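## Task

Take the white radish and the tomato out of the pan and get both completely into the bag, sitting between its two layers. At the end every other item, the white ball included, must be in the pan; the bag's filled part must rest on the table, and no part of the bag may be inside the pan, resting on an arm's base, or hanging out past the table edge by more than about a finger's width.

## Robot and tools

Robot: two arms, left_arm and right_arm, each with six joints and a parallel gripper. Joint order everywhere (rows and result lists): waist, shoulder, elbow, wrist pitch, wrist yaw, wrist roll. Stated ranges in rad: waist -2.618 to 3.054, shoulder 0.000 to 3.142, elbow 0.000 to 3.142, wrist pitch -1.571 to 1.571, wrist yaw -1.571 to 1.571, wrist roll -2.094 to 2.094; a real end may differ by up to 0.059 rad either way.

Scene frame (metres): origin at table-top height midway between the nominal arm bases, +x out across the table, +z up, left_arm on the +y side (not tied to image sides). Each gripper's fingers point along its own +z and close along its y; end_effector_position is the point between the pads, roughly 1 cm short of the tips. Printed positions can be off, especially at long reach; a BASES line, if present, gives calibrated base places.

A row is always 14 numbers in [-1, 1], covering both arms even if one stays still: left_arm's six joint values then its opening, then right_arm's six joint values then its opening. Joint values are offsets, not poses: scaled by 1.202 rad (waist), 1.258 (shoulder), 1.238 (elbow), 2.073 (wrist pitch), 2.022 (wrist yaw and wrist roll), counted from the Joint targets at the start of the action or move. The opening is absolute: +1 fully open, -1 closed. Sending 0 on an arm's joints re-commands its current Joint targets; to keep a gripper as it is, resend its present command, since 0 means half-open.

execute_actions(actions, cameras): actions is a list of actions; each action is up to 15 rows, one per 1/30 s step, with the last row held until 15 steps are done. Every row's offsets count from the targets as they were when that action began, so repeating an offset keeps adding motion. An action asking any joint to go more than 0.059 rad beyond its range end is refused for both arms; if the first action fails this against the last reported state, or any action is malformed, the whole call is refused. An empty list just reports state and images. cameras picks images: omitted, null or ["all"] gives all, [] none; unknown names invalidate the call.

move(target, speed, blend, opening_speed, blocking, cameras): target is one 14-number row, or up to 15 rows differing only in joint offsets, all offsets counted from the same Joint targets (not chained). Joints move together, so hands travel on curves, with no collision avoidance. speed is the top rate in rad/s of the joint with farthest to go, 0.01 to 2, default 0.5, one value or one per target. blend (rad) rounds corners at intermediate targets. opening_speed (per second on the -1..+1 scale, at least 0.2) ramps finger openings; otherwise they are sent immediately. Paths take at least 0.5 s, and beyond 10 s they fall short. blocking=false returns after about 0.5 s while motion continues; then call wait or stop before other motion commands. The "move:" line reports the ending (done, off_target with a joint over 0.035 rad off, moving, held, fault), limits=held if steps were withheld, and each off arm's worst joint and error. done does not mean no contact.

wait(seconds 0 to 10, cameras): lets time pass holding commands; a running move continues. stop(): brakes the running move; faster moves need more room. zoom_image(camera, region [x0,y0,x1,y1] px, at most 504x504) enlarges part of the newest image. Cameras: cam_head_left, cam_head_right, cam_high, cam_low, cam_left_wrist, cam_right_wrist, each 896x504. finished_scene(scene): ends the scene with that number, irreversibly, and reports success; later calls in the same reply go to the next scene.

Result lines: Joint positions and Joint velocities per arm (rad, rad/s) plus pad gap (m; 0.094 fully open); Joint targets (base for the next offsets); Tool commands; grip_measured on the opening scale (up to ~1.6 mm wide when empty, ~3 mm narrow on a firmly held hard part, more on small round things). Joint torques follow joint order, positive toward larger angles, with per-arm offsets and noise; joints 1-3 wrap at ±28 N m. "joint sent to its limit" means a joint was driven to its true end; "joint command not followed" means the clearance check altered targets (it does not separate the two grippers).

Motion limits: each step's target stays within a lead of the measured angle (0.202 waist, 0.258 shoulder, 0.238 elbow, 0.573 wrist pitch, 0.522 wrist yaw and roll), and targets placing a gripper over 100 mm from its measured spot are scaled back; big changes need several actions. Friction and weight can leave joints short, and tiny turns may not happen.

Gripping: fingers go to where grip_measured reads the command; a little below first-touch reading is a light hold, about 0.11 below gives full force (roughly 50-62 N per pad). Open well above grip_measured to release.

Avoid: dropping items or releasing them while moving, fast impacts, pressing hard into things, and arm-to-arm clashes, which can end the scene. Anything falling or left off the table fails. Occasional tugs on held parts or nudges to loose items can happen. Holding loads, stretched reaches or pushing at unreachable poses heats motors: MOTOR HOT at 75 °C, a fault folding that arm at 90 °C, limp at 100 °C. To end a push, command targets back past the current positions.

Each tool is called as name(argument=value, ...) on one line, values as JSON.

## Session

execute_actions(actions=[])

Scene clock: 0.00 s.
left_arm: end_effector_position=(+0.3830, +0.3422, +0.1533) grip_measured=+1.000 end_effector_quat_wxyz=(+0.622, -0.035, +0.782, -0.016) | right_arm: end_effector_position=(+0.3509, -0.2481, +0.1450) grip_measured=+1.000 end_effector_quat_wxyz=(+0.627, -0.008, +0.779, +0.000)
Joint names: [waist, shoulder, elbow, wrist pitch, wrist yaw, wrist roll]
Joint positions: left_arm=[-0.004 1.536 0.371 0.936 -0.036 -0.079 0.094] | right_arm=[0 1.503 0.33 0.959 0.022 -0.005 0.094]
Joint velocities: left_arm=[-0.017 0.022 0.007 -0.066 -0.095 0.007 0] | right_arm=[-0.002 0.002 -0.007 -0.081 -0.007 -0.051 0]
Joint torques (N m): no reading
Heat: left arm: 25 °C; right arm: 28 °C.
Joint targets: left_arm=[-0.004 1.533 0.375 0.930 -0.036 -0.079] | right_arm=[0.000 1.494 0.341 0.972 0.022 -0.005]
Tool commands: left_gripper/opening=+1.0 right_gripper/opening=+1.0

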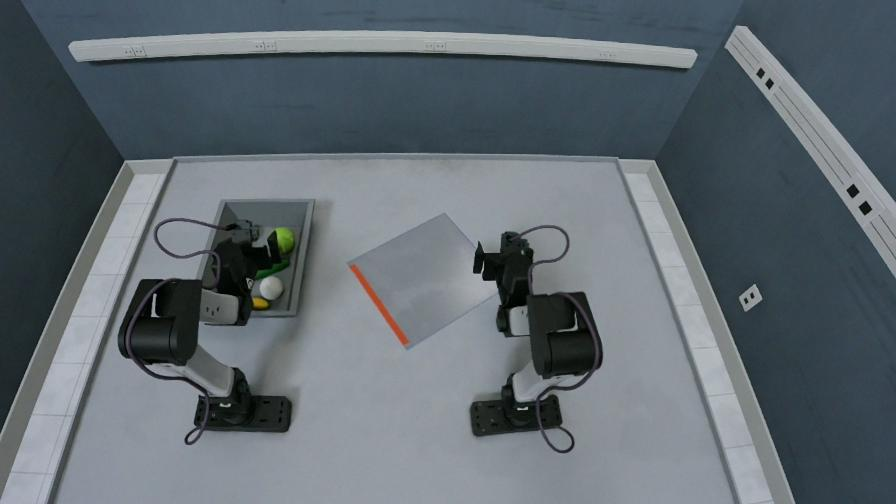

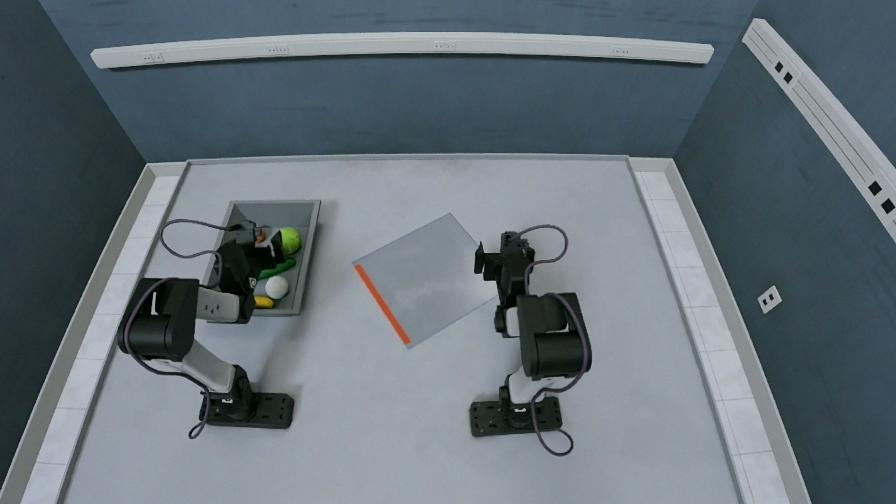

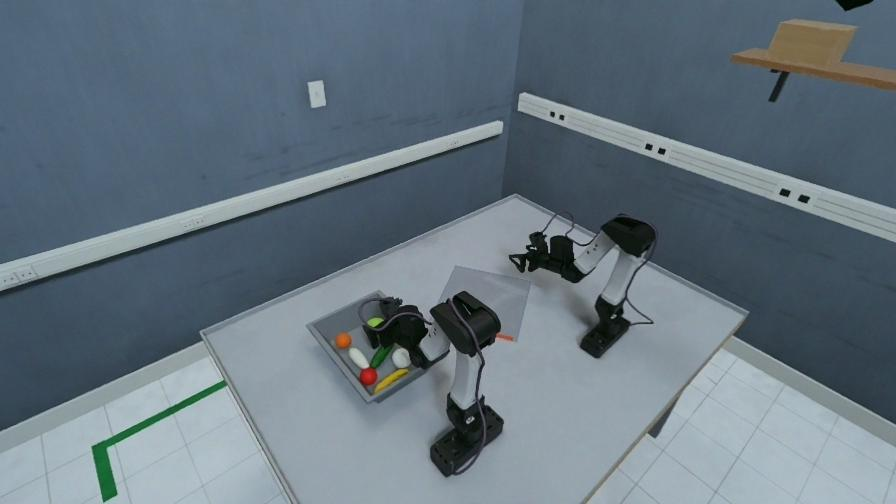

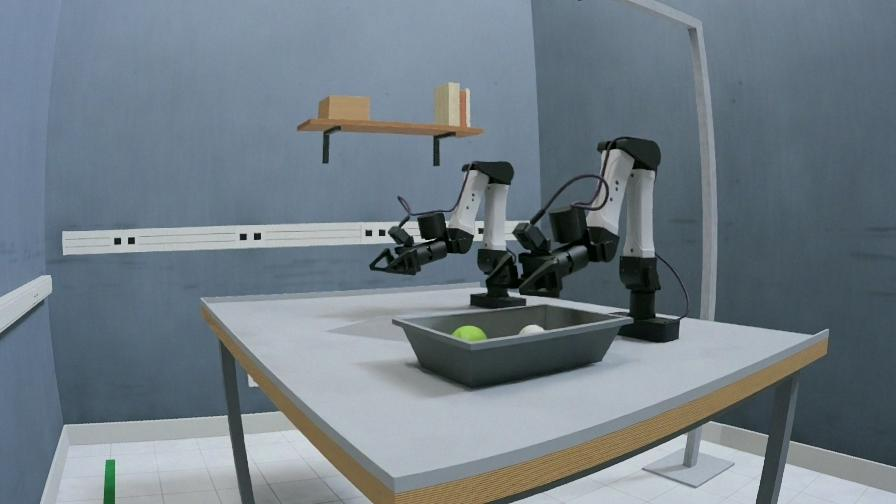

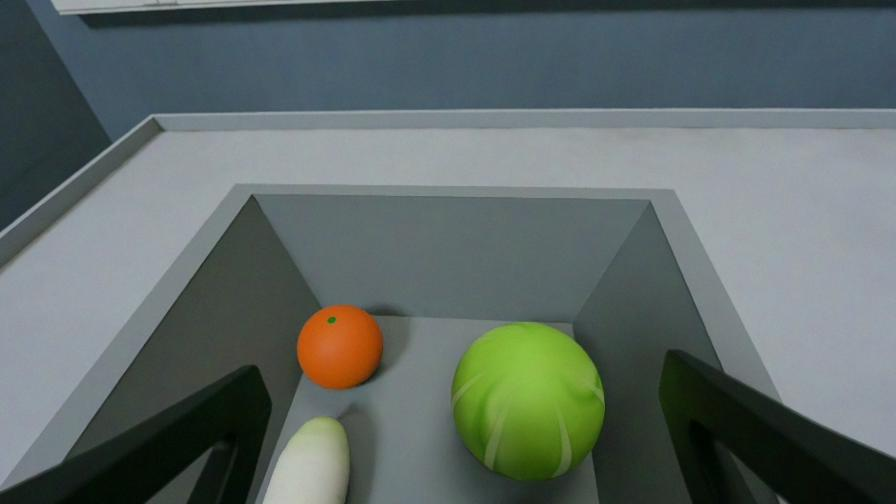

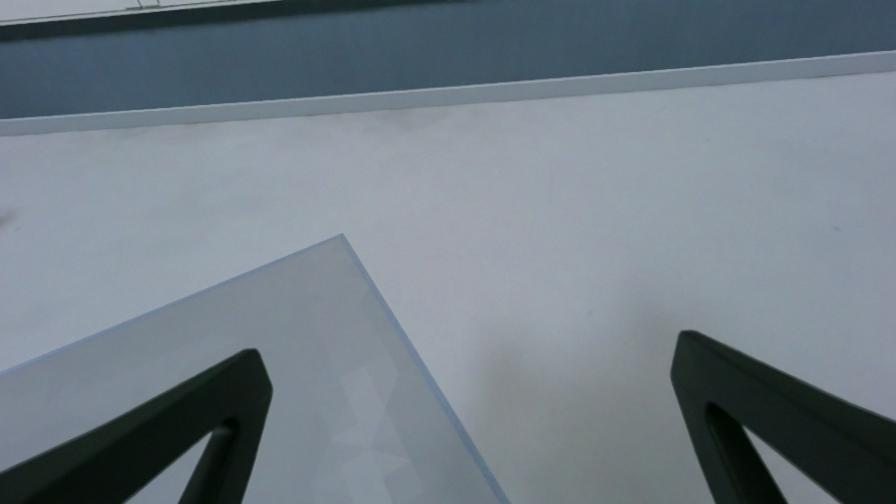

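zoom_image(camera="cam_head_left", region=[320, 190, 520, 360])

zoom_image(camera="cam_high", region=[300, 250, 560, 410])

zoom_image(camera="cam_head_right", region=[190, 190, 340, 330])

Scaled by 2.520 from the camera's 896x504 image, which has a finer 1280x720 frame.

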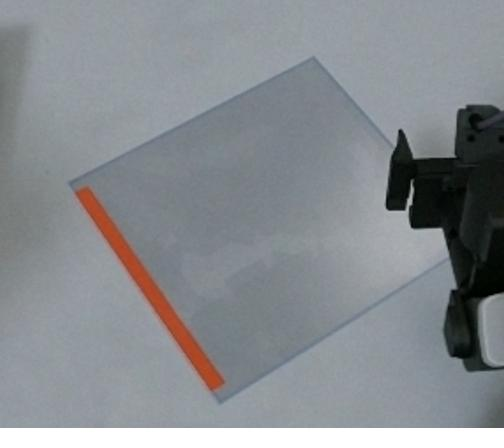

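Scaled by 1.938 from the camera's 896x504 image, which has a finer 1280x720 frame.

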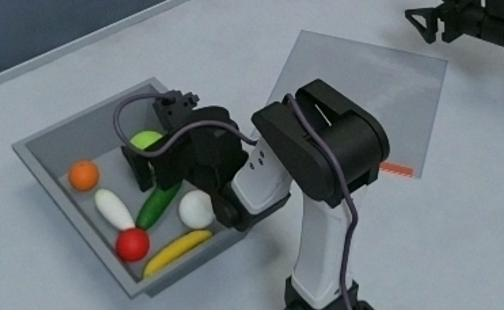

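Scaled by 3.360 from the camera's 896x504 image, which has a finer 1280x720 frame.

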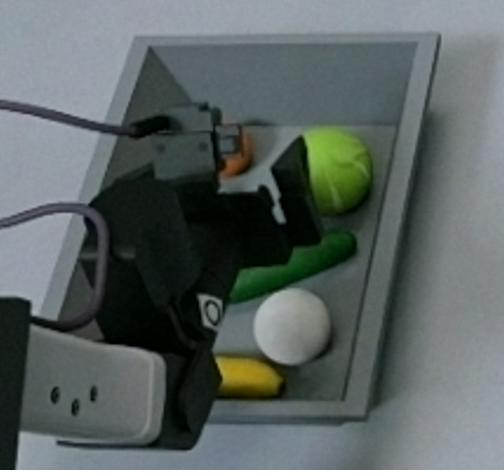

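move(target=[[0.0033,-0.1852,0.3433,-0.3039,0.0178,0.0391,1,0.2496,-0.1542,0.3708,-0.3242,-0.0109,0.0025,1],[0.0033,-0.1852,0.6664,-0.9985,0.0178,0.0391,1,0.5824,-0.1542,0.6939,-0.9995,-0.0109,0.0025,1]], speed=1.0, blend=0.1)

Scene clock: 7.13 s.
left_arm: end_effector_position=(+0.2591, +0.3404, +0.1949) grip_measured=+1.000 end_effector_quat_wxyz=(+0.156, +0.004, +0.988, +0.004) | right_arm: end_effector_position=(+0.1710, -0.0693, +0.1812) grip_measured=+1.000 end_effector_quat_wxyz=(+0.150, -0.353, +0.922, +0.054)
Joint names: [waist, shoulder, elbow, wrist pitch, wrist yaw, wrist roll]
Joint positions: left_arm=[-0.004 1.309 1.178 -1.126 -0.012 -0.009 0.094] | right_arm=[0.694 1.322 1.17 -1.098 0.005 -0.005 0.094]
Joint velocities: left_arm=[-0.017 -0.007 0.007 0.051 0.022 -0.037 0] | right_arm=[-0.017 -0.002 -0.002 0.037 -0.007 0.007 0]
Joint torques (N m): left_arm=[0.54 -5.03 9.8 0.97 0.12 0.03] | right_arm=[0.62 -6.22 9.4 0.88 -0.07 0.1]
Heat: left arm: 27 °C; right arm: 28 °C.
Joint targets: left_arm=[0.000 1.300 1.200 -1.140 0.000 0.000] | right_arm=[0.701 1.300 1.200 -1.099 0.000 0.000]
move: done

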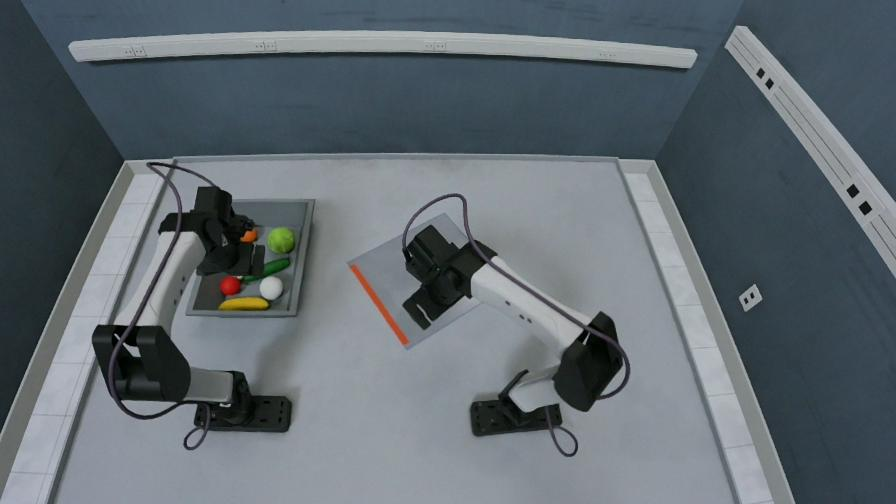

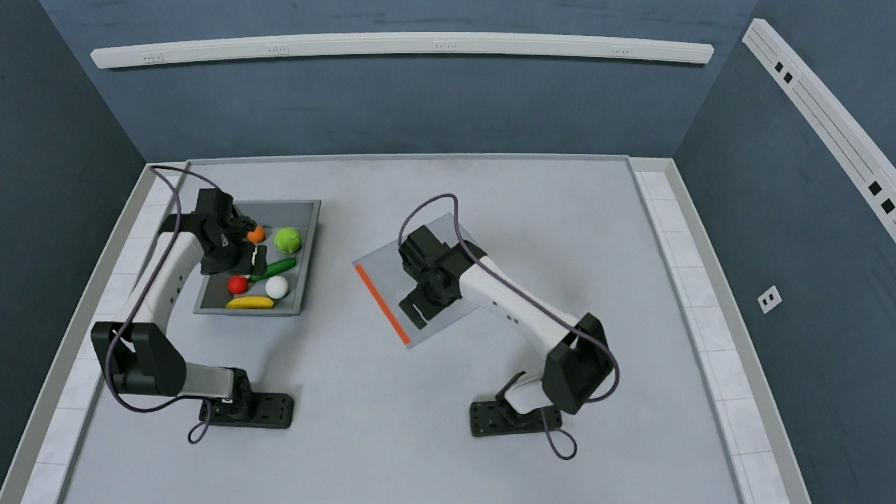

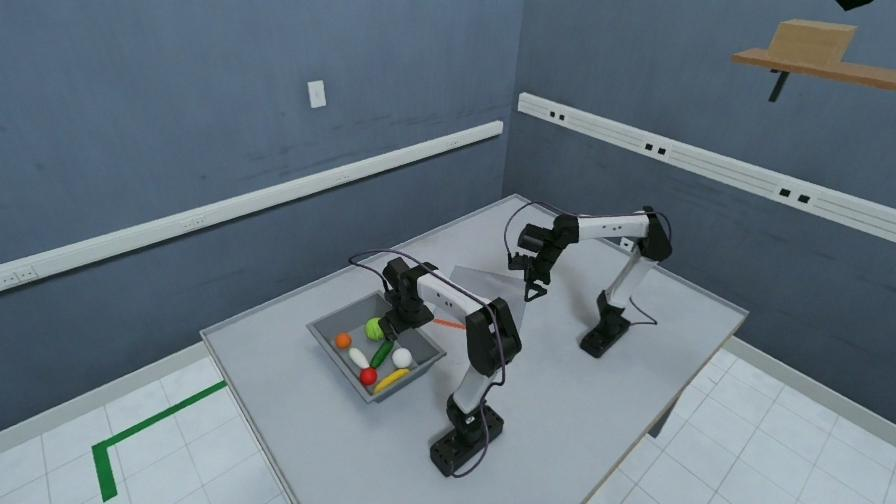

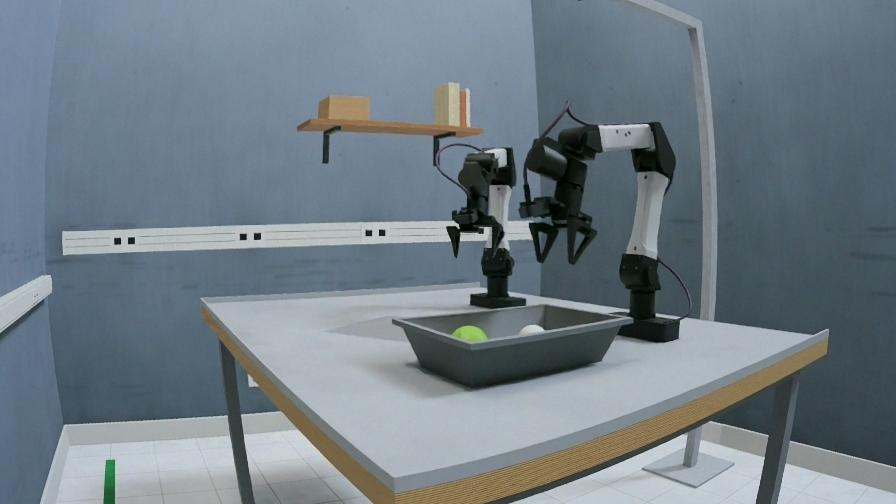

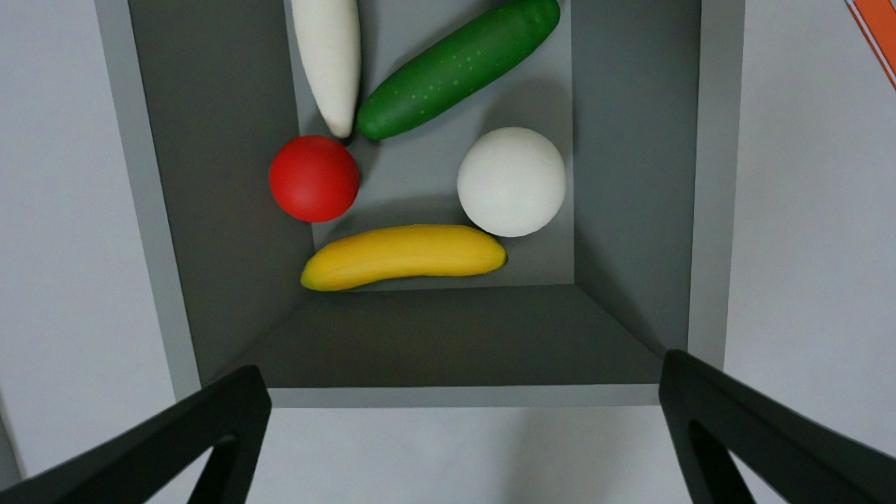

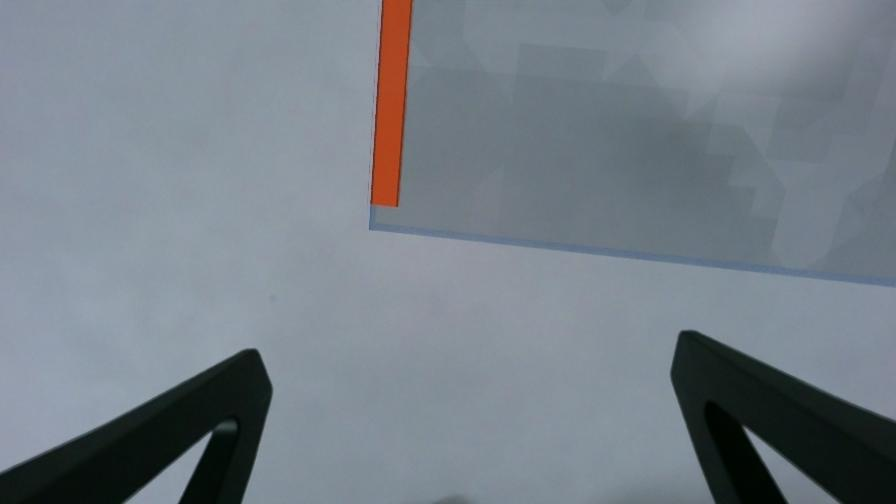

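zoom_image(camera="cam_right_wrist", region=[340, 140, 500, 260])

zoom_image(camera="cam_left_wrist", region=[736, 0, 896, 120])

Scaled by 3.150 from the camera's 896x504 image, which has a finer 1280x720 frame.

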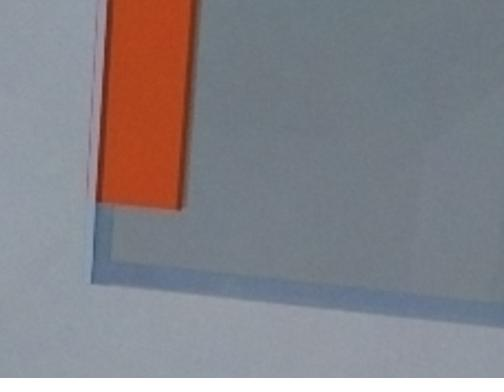

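Scaled by 3.150 from the camera's 896x504 image, which has a finer 1280x720 frame.

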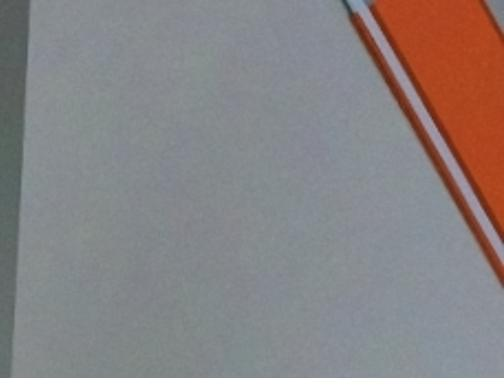

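move(target=[[-0.7155,0,0,0,0,0,1,-0.5,0,0,0,0,0,1],[-0.7155,0.2122,-0.6672,0.9566,0,0,1,-0.5,0,0,0,0,0,1]], speed=1.0, cameras=["cam_head_left","cam_head_right","cam_left_wrist","cam_right_wrist"])

Scene clock: 14.40 s.
left_arm: end_effector_position=(+0.2387, +0.0394, +0.1279) grip_measured=+1.000 end_effector_quat_wxyz=(+0.526, +0.339, +0.741, -0.244) | right_arm: end_effector_position=(+0.2393, -0.2186, +0.1811) grip_measured=+1.000 end_effector_quat_wxyz=(+0.159, -0.070, +0.985, +0.010)
Joint names: [waist, shoulder, elbow, wrist pitch, wrist yaw, wrist roll]
Joint positions: left_arm=[-0.855 1.554 0.384 0.837 -0.006 -0.008 0.094] | right_arm=[0.105 1.322 1.17 -1.099 0.001 -0.004 0.094]
Joint velocities: left_arm=[-0.027 0.032 -0.007 -0.051 -0.007 0.007 0] | right_arm=[0.007 -0.012 -0.007 -0.081 -0.037 0.066 0]
Joint torques (N m): left_arm=[-0.14 -4.26 5.16 2.42 0.05 0.02] | right_arm=[-0.49 -6.19 9.4 0.85 -0.04 0.09]
Heat: left arm: 28 °C; right arm: 29 °C.
Joint targets: left_arm=[-0.860 1.567 0.374 0.843 -0.001 0.000] | right_arm=[0.100 1.300 1.200 -1.100 0.000 0.000]
move: done
Images, in order (width x height): cam_head_left 896x504, cam_head_right 896x504, cam_left_wrist 896x504, cam_right_wrist 896x504.

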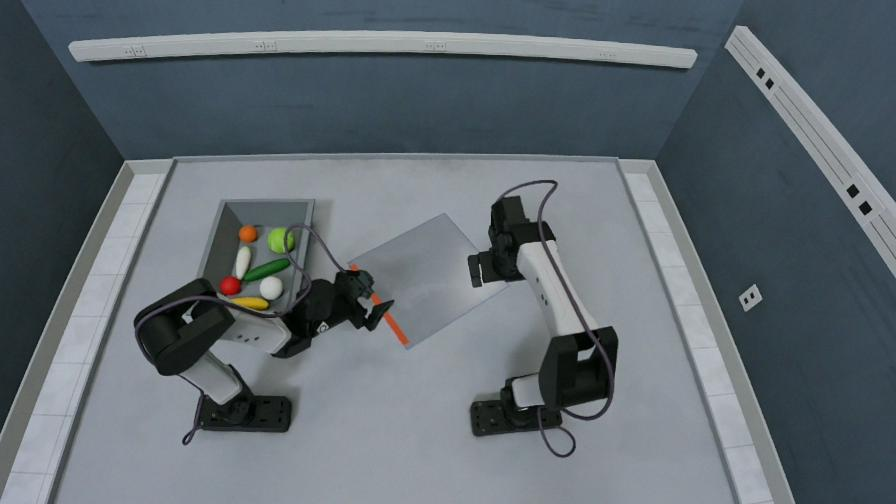

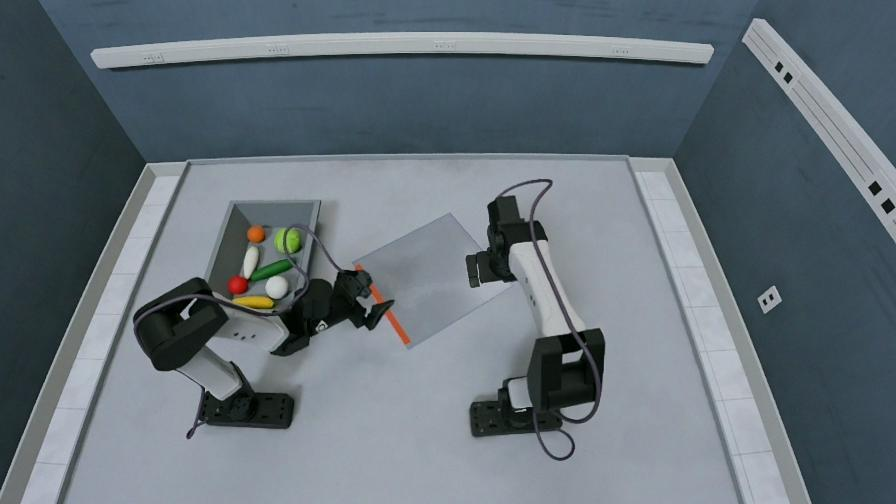

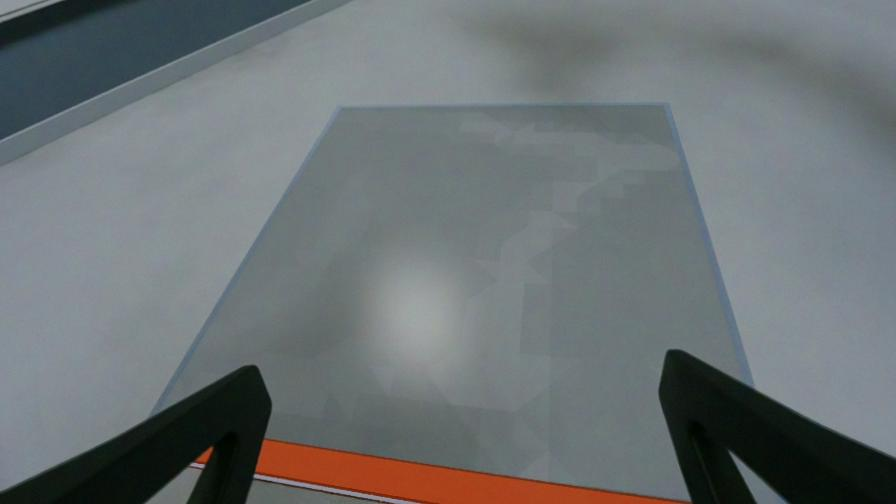

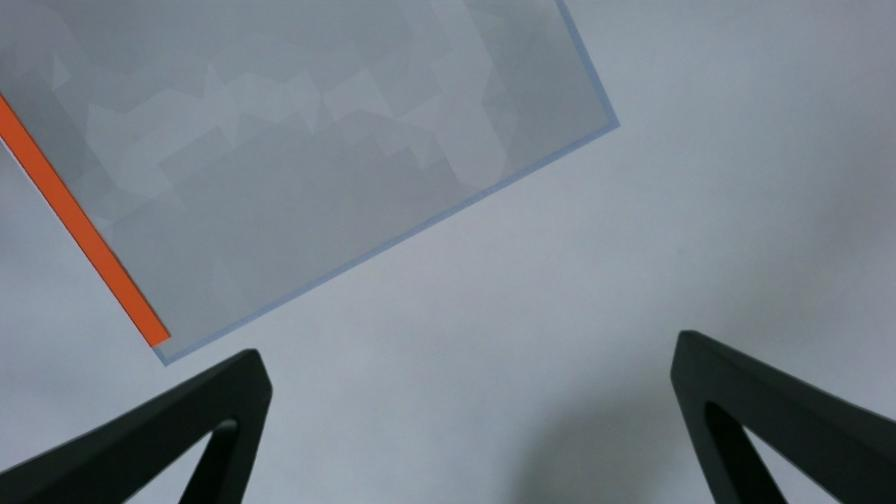

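move(target=[0,-0.314,-0.0646,-0.2726,0,0,1,0,0,0,0,0,0,1], speed=1.0, cameras=["cam_left_wrist"])

zoom_image(camera="cam_left_wrist", region=[300, 60, 560, 320])

Scene clock: 20.50 s.
left_arm: end_effector_position=(+0.1932, +0.0934, +0.1053) grip_measured=+1.000 end_effector_quat_wxyz=(+0.430, +0.367, +0.801, -0.199) | right_arm: end_effector_position=(+0.2393, -0.2186, +0.1811) grip_measured=+1.000 end_effector_quat_wxyz=(+0.159, -0.070, +0.985, +0.010)
Joint names: [waist, shoulder, elbow, wrist pitch, wrist yaw, wrist roll]
Joint positions: left_arm=[-0.855 1.184 0.306 0.295 -0.006 -0.008 0.094] | right_arm=[0.105 1.322 1.17 -1.099 0.001 -0.004 0.094]
Joint velocities: left_arm=[0.002 -0.007 0.007 -0.022 -0.066 -0.081 0] | right_arm=[-0.002 0.002 -0.017 0.022 0.007 0.022 0]
Joint torques (N m): left_arm=[-0.17 -3.93 6.22 2.06 0.06 0.01] | right_arm=[-0.49 -6.2 9.4 0.85 -0.04 0.1]
Heat: left arm: 30 °C; right arm: 30 °C.
Joint targets: left_arm=[-0.860 1.172 0.294 0.278 -0.001 0.000] | right_arm=[0.100 1.300 1.200 -1.100 0.000 0.000]
move: done
Images, in order (width x height): cam_left_wrist 896x504.

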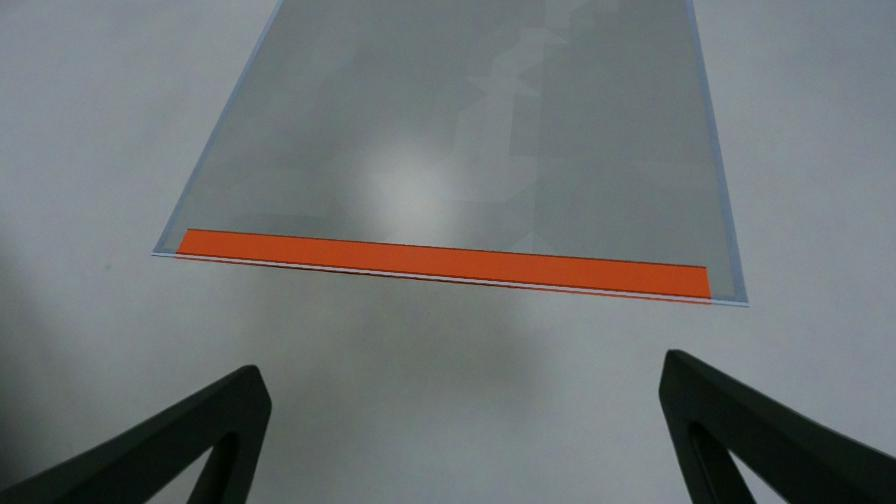

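Scaled by 1.938 from the camera's 896x504 image, which has a finer 1280x720 frame.

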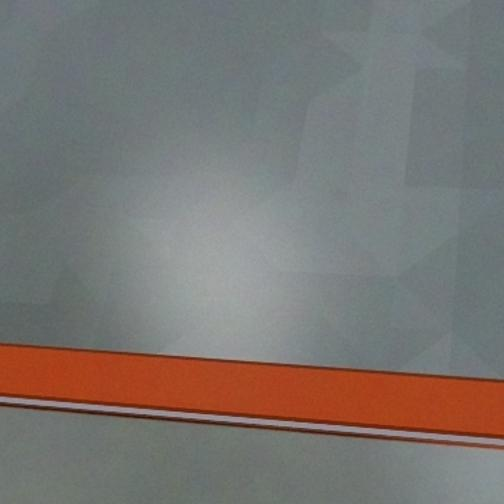

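zoom_image(camera="cam_left_wrist", region=[380, 230, 480, 300])

zoom_image(camera="cam_left_wrist", region=[140, 210, 240, 280])

zoom_image(camera="cam_left_wrist", region=[670, 250, 770, 320])

Scaled by 5.040 from the camera's 896x504 image, which has a finer 1280x720 frame.

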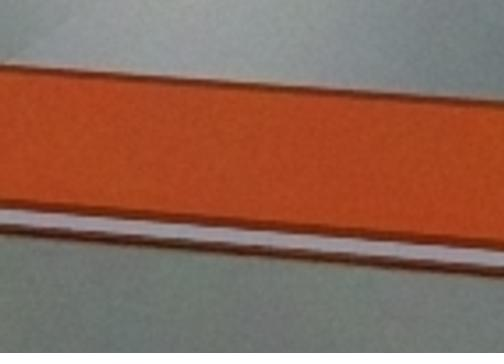

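Scaled by 5.040 from the camera's 896x504 image, which has a finer 1280x720 frame.

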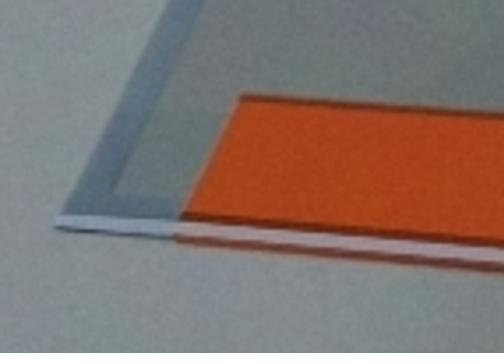

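Scaled by 5.040 from the camera's 896x504 image, which has a finer 1280x720 frame.

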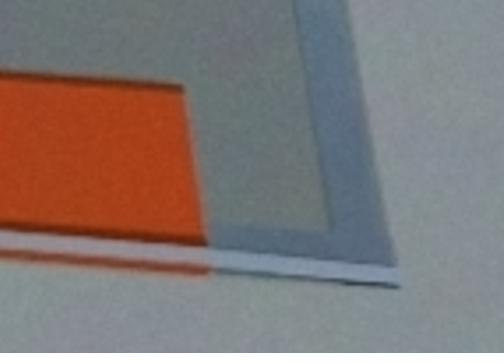

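move(target=[0.7155,0.1017,0.7318,-0.684,0,0,1,0.5724,0.6375,0.5359,-0.0779,0,-0.6825,0.2], speed=1.0, cameras=["cam_left_wrist","cam_right_wrist","cam_high"])

Scene clock: 28.07 s.
left_arm: end_effector_position=(+0.2585, +0.3386, +0.2014) grip_measured=+1.000 end_effector_quat_wxyz=(+0.168, +0.006, +0.986, +0.000) | right_arm: end_effector_position=(+0.2430, +0.0491, +0.1161) grip_measured=+0.201 end_effector_quat_wxyz=(-0.028, +0.890, -0.455, +0.009)
Joint names: [waist, shoulder, elbow, wrist pitch, wrist yaw, wrist roll]
Joint positions: left_arm=[-0.006 1.288 1.181 -1.126 -0.004 -0.007 0.094] | right_arm=[0.791 2.091 1.836 -1.255 0.002 -1.374 0.056]
Joint velocities: left_arm=[0.002 0.022 -0.002 -0.022 0.081 -0.007 0] | right_arm=[-0.022 -0.002 -0.002 0.037 -0.066 0.007 0.001]
Joint torques (N m): left_arm=[0.64 -3.21 9.51 1 0.04 0.03] | right_arm=[-0.1 -9.4 8.69 0.3 -0.11 0]
Heat: left arm: 30 °C; right arm: 30 °C.
Joint targets: left_arm=[0.000 1.299 1.200 -1.141 0.000 0.000] | right_arm=[0.788 2.102 1.863 -1.261 0.000 -1.380]
move: done
Images, in order (width x height): cam_high 896x504, cam_left_wrist 896x504, cam_right_wrist 896x504.

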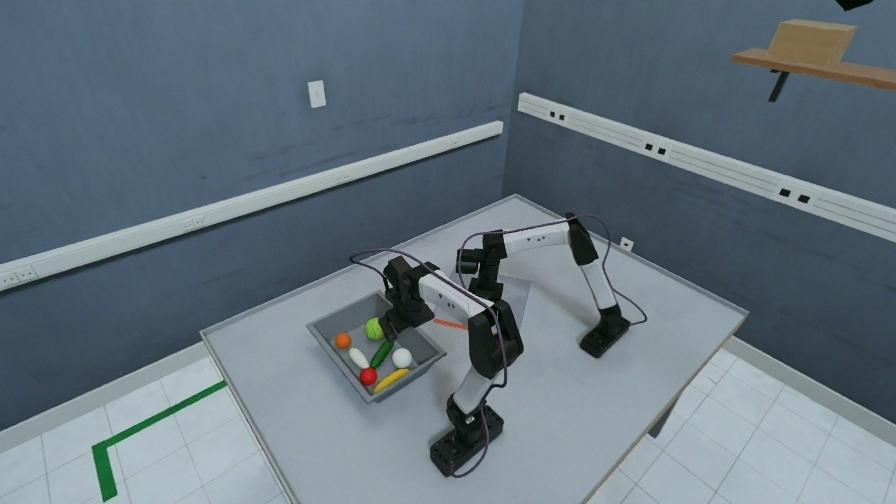

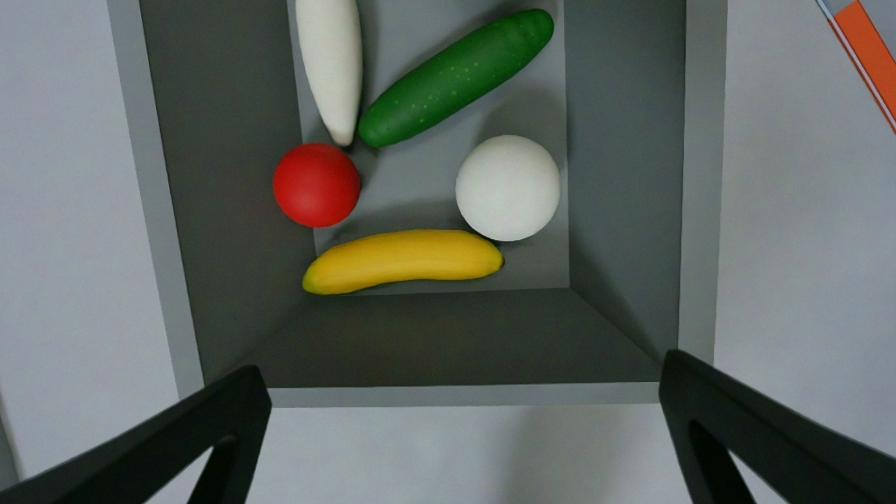

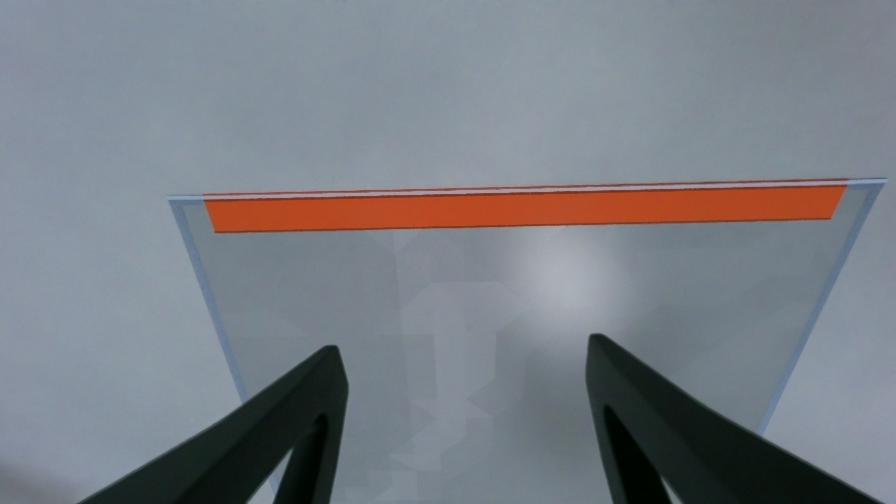

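move(target=[0,0,0,0,0,0,1,-0.005,0.1256,-0.0186,0.0888,0,0,0.2], speed=0.7, cameras=["cam_head_left","cam_right_wrist"])

zoom_image(camera="cam_head_left", region=[330, 200, 480, 360])

Scene clock: 30.10 s.
left_arm: end_effector_position=(+0.2584, +0.3386, +0.2014) grip_measured=+1.000 end_effector_quat_wxyz=(+0.167, +0.006, +0.986, +0.000) | right_arm: end_effector_position=(+0.2650, +0.0728, +0.0505) grip_measured=+0.201 end_effector_quat_wxyz=(-0.030, +0.890, -0.454, +0.010)
Joint names: [waist, shoulder, elbow, wrist pitch, wrist yaw, wrist roll]
Joint positions: left_arm=[-0.006 1.288 1.181 -1.127 -0.004 -0.007 0.094] | right_arm=[0.791 2.255 1.836 -1.088 0.002 -1.375 0.056]
Joint velocities: left_arm=[0.002 -0.007 -0.012 -0.051 -0.051 0.081 0] | right_arm=[-0.002 0.007 -0.002 -0.037 0.022 0.007 0]
Joint torques (N m): left_arm=[0.62 -3.18 9.54 1.04 0.04 0.03] | right_arm=[-0.83 -11 6.41 0.47 -0.11 0.01]
Heat: left arm: 30 °C; right arm: 31 °C.
Joint targets: left_arm=[0.000 1.299 1.200 -1.140 0.000 0.000] | right_arm=[0.782 2.260 1.840 -1.077 0.000 -1.380]
move: done
Images, in order (width x height): cam_head_left 896x504, cam_right_wrist 896x504.

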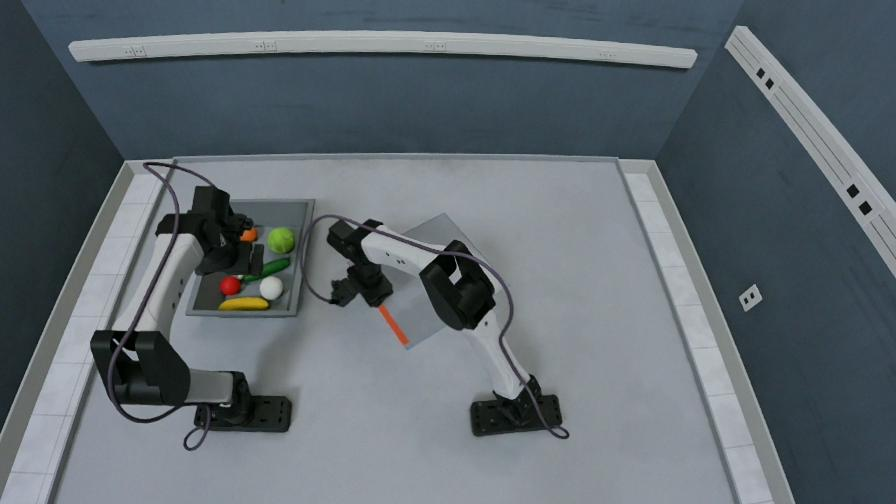

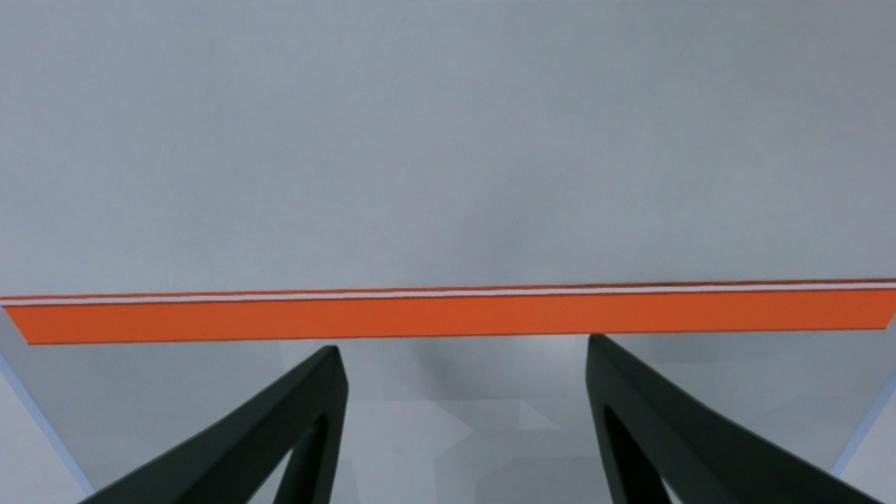

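Scaled by 3.150 from the camera's 896x504 image, which has a finer 1280x720 frame.

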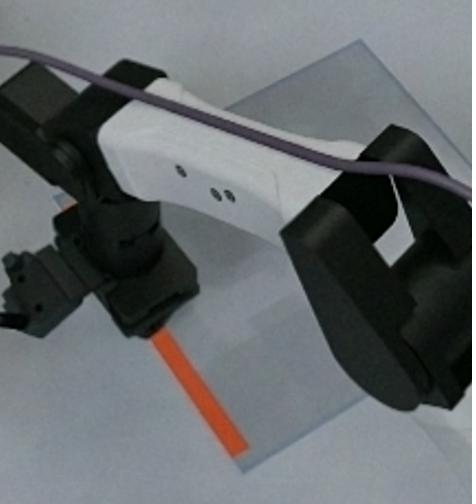

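move(target=[0,0,0,0,0,0,1,-0.0141,0.0294,-0.0582,0.0526,0,0,0.2], speed=0.2, cameras=["cam_right_wrist"])

zoom_image(camera="cam_right_wrist", region=[220, 260, 700, 504])

Scene clock: 32.90 s.
left_arm: end_effector_position=(+0.2584, +0.3386, +0.2014) grip_measured=+1.000 end_effector_quat_wxyz=(+0.167, +0.006, +0.986, +0.000) | right_arm: end_effector_position=(+0.2747, +0.0696, +0.0233) grip_measured=+0.201 end_effector_quat_wxyz=(-0.037, +0.885, -0.463, +0.012)
Joint names: [waist, shoulder, elbow, wrist pitch, wrist yaw, wrist roll]
Joint positions: left_arm=[-0.006 1.288 1.181 -1.127 -0.004 -0.007 0.094] | right_arm=[0.77 2.283 1.771 -0.979 0.002 -1.375 0.056]
Joint velocities: left_arm=[0.012 -0.012 -0.002 -0.037 0.007 -0.037 0] | right_arm=[-0.002 -0.002 0.012 -0.037 -0.066 -0.051 0]
Joint torques (N m): left_arm=[0.64 -3.21 9.52 1.03 0.04 0.02] | right_arm=[-0.49 -10.35 5.68 0.43 -0.1 0]
Heat: left arm: 29 °C; right arm: 32 °C.
Joint targets: left_arm=[0.000 1.299 1.200 -1.140 0.000 0.000] | right_arm=[0.765 2.298 1.768 -0.968 0.000 -1.380]
move: done
Images, in order (width x height): cam_right_wrist 896x504.

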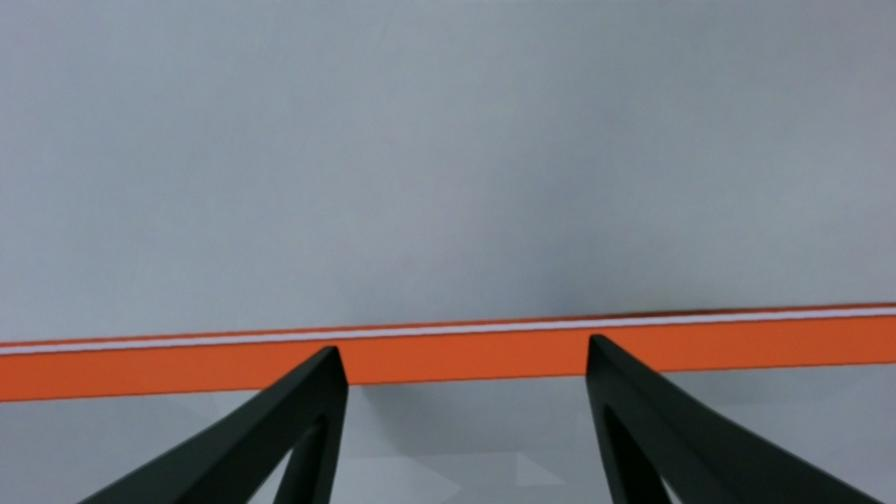

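Scaled by 1.050 from the camera's 896x504 image, which has a finer 1280x720 frame.

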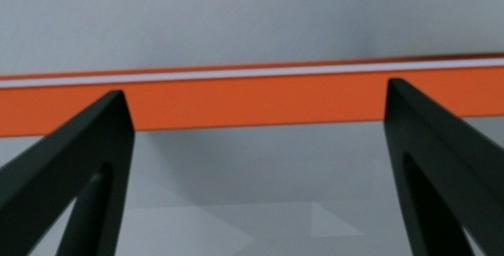

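move(target=[0,0,0,0,0,0,1,-0.0108,0.004,-0.0242,0.0183,0,0,0.2], speed=0.1, cameras=["cam_right_wrist"])

Scene clock: 34.37 s.
left_arm: end_effector_position=(+0.2584, +0.3386, +0.2014) grip_measured=+1.000 end_effector_quat_wxyz=(+0.167, +0.006, +0.986, +0.000) | right_arm: end_effector_position=(+0.2772, +0.0655, +0.0174) grip_measured=+0.201 end_effector_quat_wxyz=(-0.039, +0.883, -0.468, +0.012)
Joint names: [waist, shoulder, elbow, wrist pitch, wrist yaw, wrist roll]
Joint positions: left_arm=[-0.006 1.288 1.181 -1.127 -0.004 -0.007 0.094] | right_arm=[0.759 2.283 1.746 -0.953 0.001 -1.375 0.056]
Joint velocities: left_arm=[0.007 0.007 0.002 0.081 0.007 -0.007 0] | right_arm=[-0.017 -0.007 0.007 0.007 -0.037 -0.007 0]
Joint torques (N m): left_arm=[0.62 -3.21 9.52 1.03 0.05 0.02] | right_arm=[-0.73 -9.85 5.11 0.61 -0.09 0]
Heat: left arm: 29 °C; right arm: 32 °C.
Joint targets: left_arm=[0.000 1.299 1.200 -1.140 0.000 0.000] | right_arm=[0.752 2.303 1.738 -0.930 0.000 -1.380]
move: done
Images, in order (width x height): cam_right_wrist 896x504.

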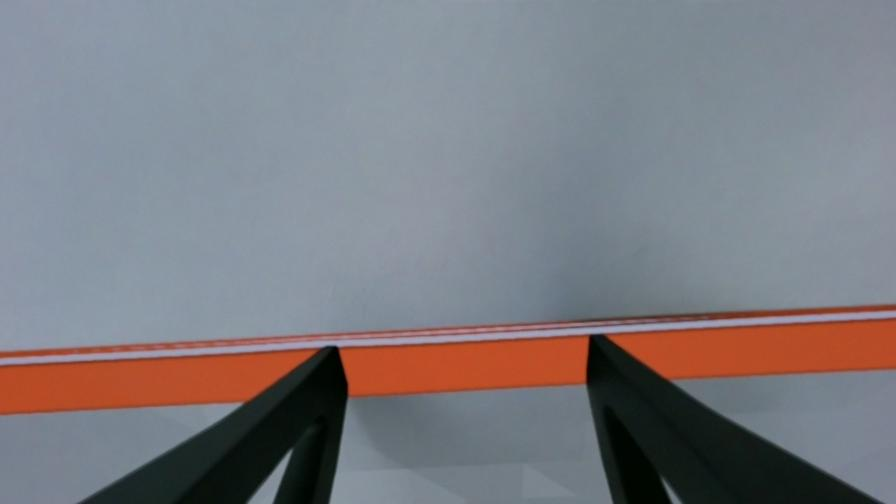

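zoom_image(camera="cam_right_wrist", region=[300, 290, 640, 430])

zoom_image(camera="cam_right_wrist", region=[596, 280, 896, 400])

Scaled by 1.482 from the camera's 896x504 image, which has a finer 1280x720 frame.

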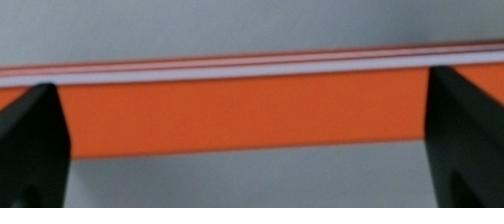

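Scaled by 1.680 from the camera's 896x504 image, which has a finer 1280x720 frame.

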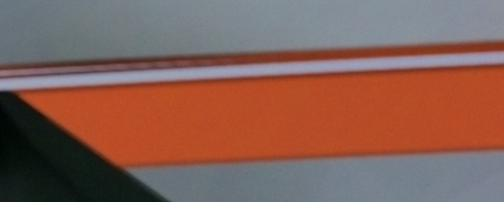

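move(target=[0,0,0,0,0,0,1,0,0.01,0,0,0,0,0.2], speed=0.05, cameras=["cam_right_wrist"])

Scene clock: 35.70 s.
left_arm: end_effector_position=(+0.2584, +0.3386, +0.2014) grip_measured=+1.000 end_effector_quat_wxyz=(+0.167, +0.006, +0.986, +0.000) | right_arm: end_effector_position=(+0.2771, +0.0655, +0.0172) grip_measured=+0.201 end_effector_quat_wxyz=(-0.039, +0.883, -0.468, +0.012)
Joint names: [waist, shoulder, elbow, wrist pitch, wrist yaw, wrist roll]
Joint positions: left_arm=[-0.006 1.288 1.181 -1.127 -0.004 -0.007 0.094] | right_arm=[0.759 2.284 1.746 -0.953 0.001 -1.375 0.056]
Joint velocities: left_arm=[-0.012 0.002 0.007 -0.022 -0.037 -0.022 0] | right_arm=[-0.012 0.022 0.012 0.081 0.051 0.022 -0.001]
Joint torques (N m): left_arm=[0.62 -3.22 9.48 1.04 0.04 0.01] | right_arm=[-0.68 -8.83 5.11 0.61 -0.09 0]
Heat: left arm: 29 °C; right arm: 33 °C.
Joint targets: left_arm=[0.000 1.299 1.200 -1.140 0.000 0.000] | right_arm=[0.752 2.315 1.738 -0.930 0.000 -1.380]
move: done
Images, in order (width x height): cam_right_wrist 896x504.

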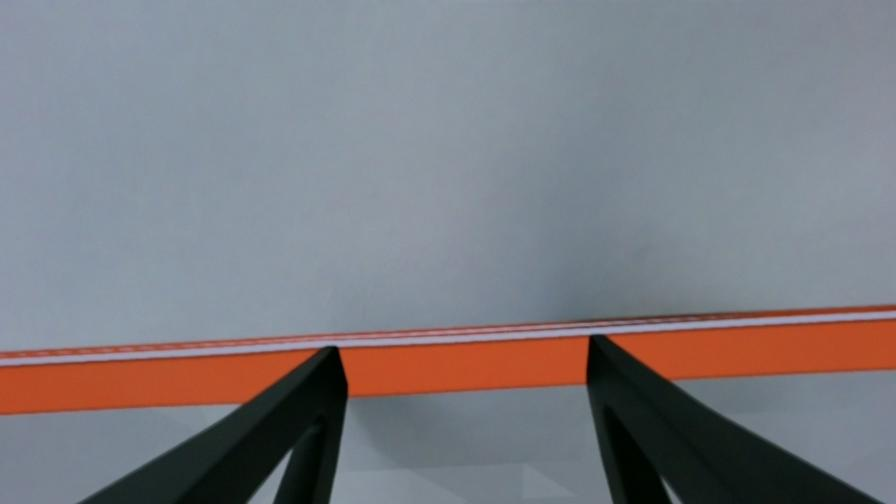

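move(target=[0,0,0,0,0,0,1,0,0,0,0,0,0,-0.4], opening_speed=0.4, cameras=["cam_right_wrist"])

Scene clock: 37.60 s.
left_arm: end_effector_position=(+0.2584, +0.3386, +0.2014) grip_measured=+1.000 end_effector_quat_wxyz=(+0.167, +0.006, +0.986, +0.000) | right_arm: end_effector_position=(+0.2767, +0.0651, +0.0165) grip_measured=-0.398 end_effector_quat_wxyz=(-0.037, +0.883, -0.468, +0.011)
Joint names: [waist, shoulder, elbow, wrist pitch, wrist yaw, wrist roll]
Joint positions: left_arm=[-0.006 1.288 1.181 -1.127 -0.004 -0.007 0.094] | right_arm=[0.759 2.285 1.746 -0.954 0.001 -1.375 0.028]
Joint velocities: left_arm=[0.002 -0.007 -0.022 -0.037 -0.037 -0.007 0] | right_arm=[0.012 -0.007 -0.007 0.022 -0.051 0.037 0]
Joint torques (N m): left_arm=[0.61 -3.21 9.55 1.03 0.06 0.01] | right_arm=[-0.69 -8.94 5.09 0.62 -0.09 0]
Heat: left arm: 29 °C; right arm: 33 °C.
Joint targets: left_arm=[0.000 1.299 1.200 -1.140 0.000 0.000] | right_arm=[0.752 2.315 1.738 -0.930 0.000 -1.380]
move: done
Images, in order (width x height): cam_right_wrist 896x504.

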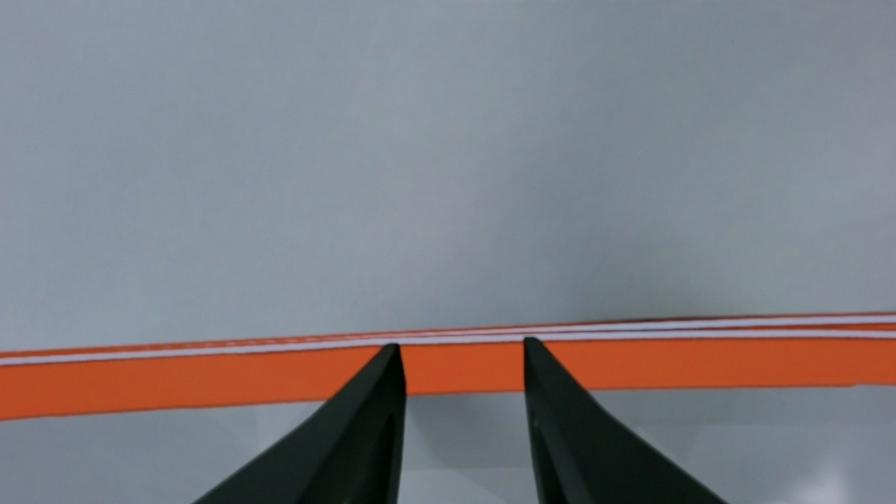

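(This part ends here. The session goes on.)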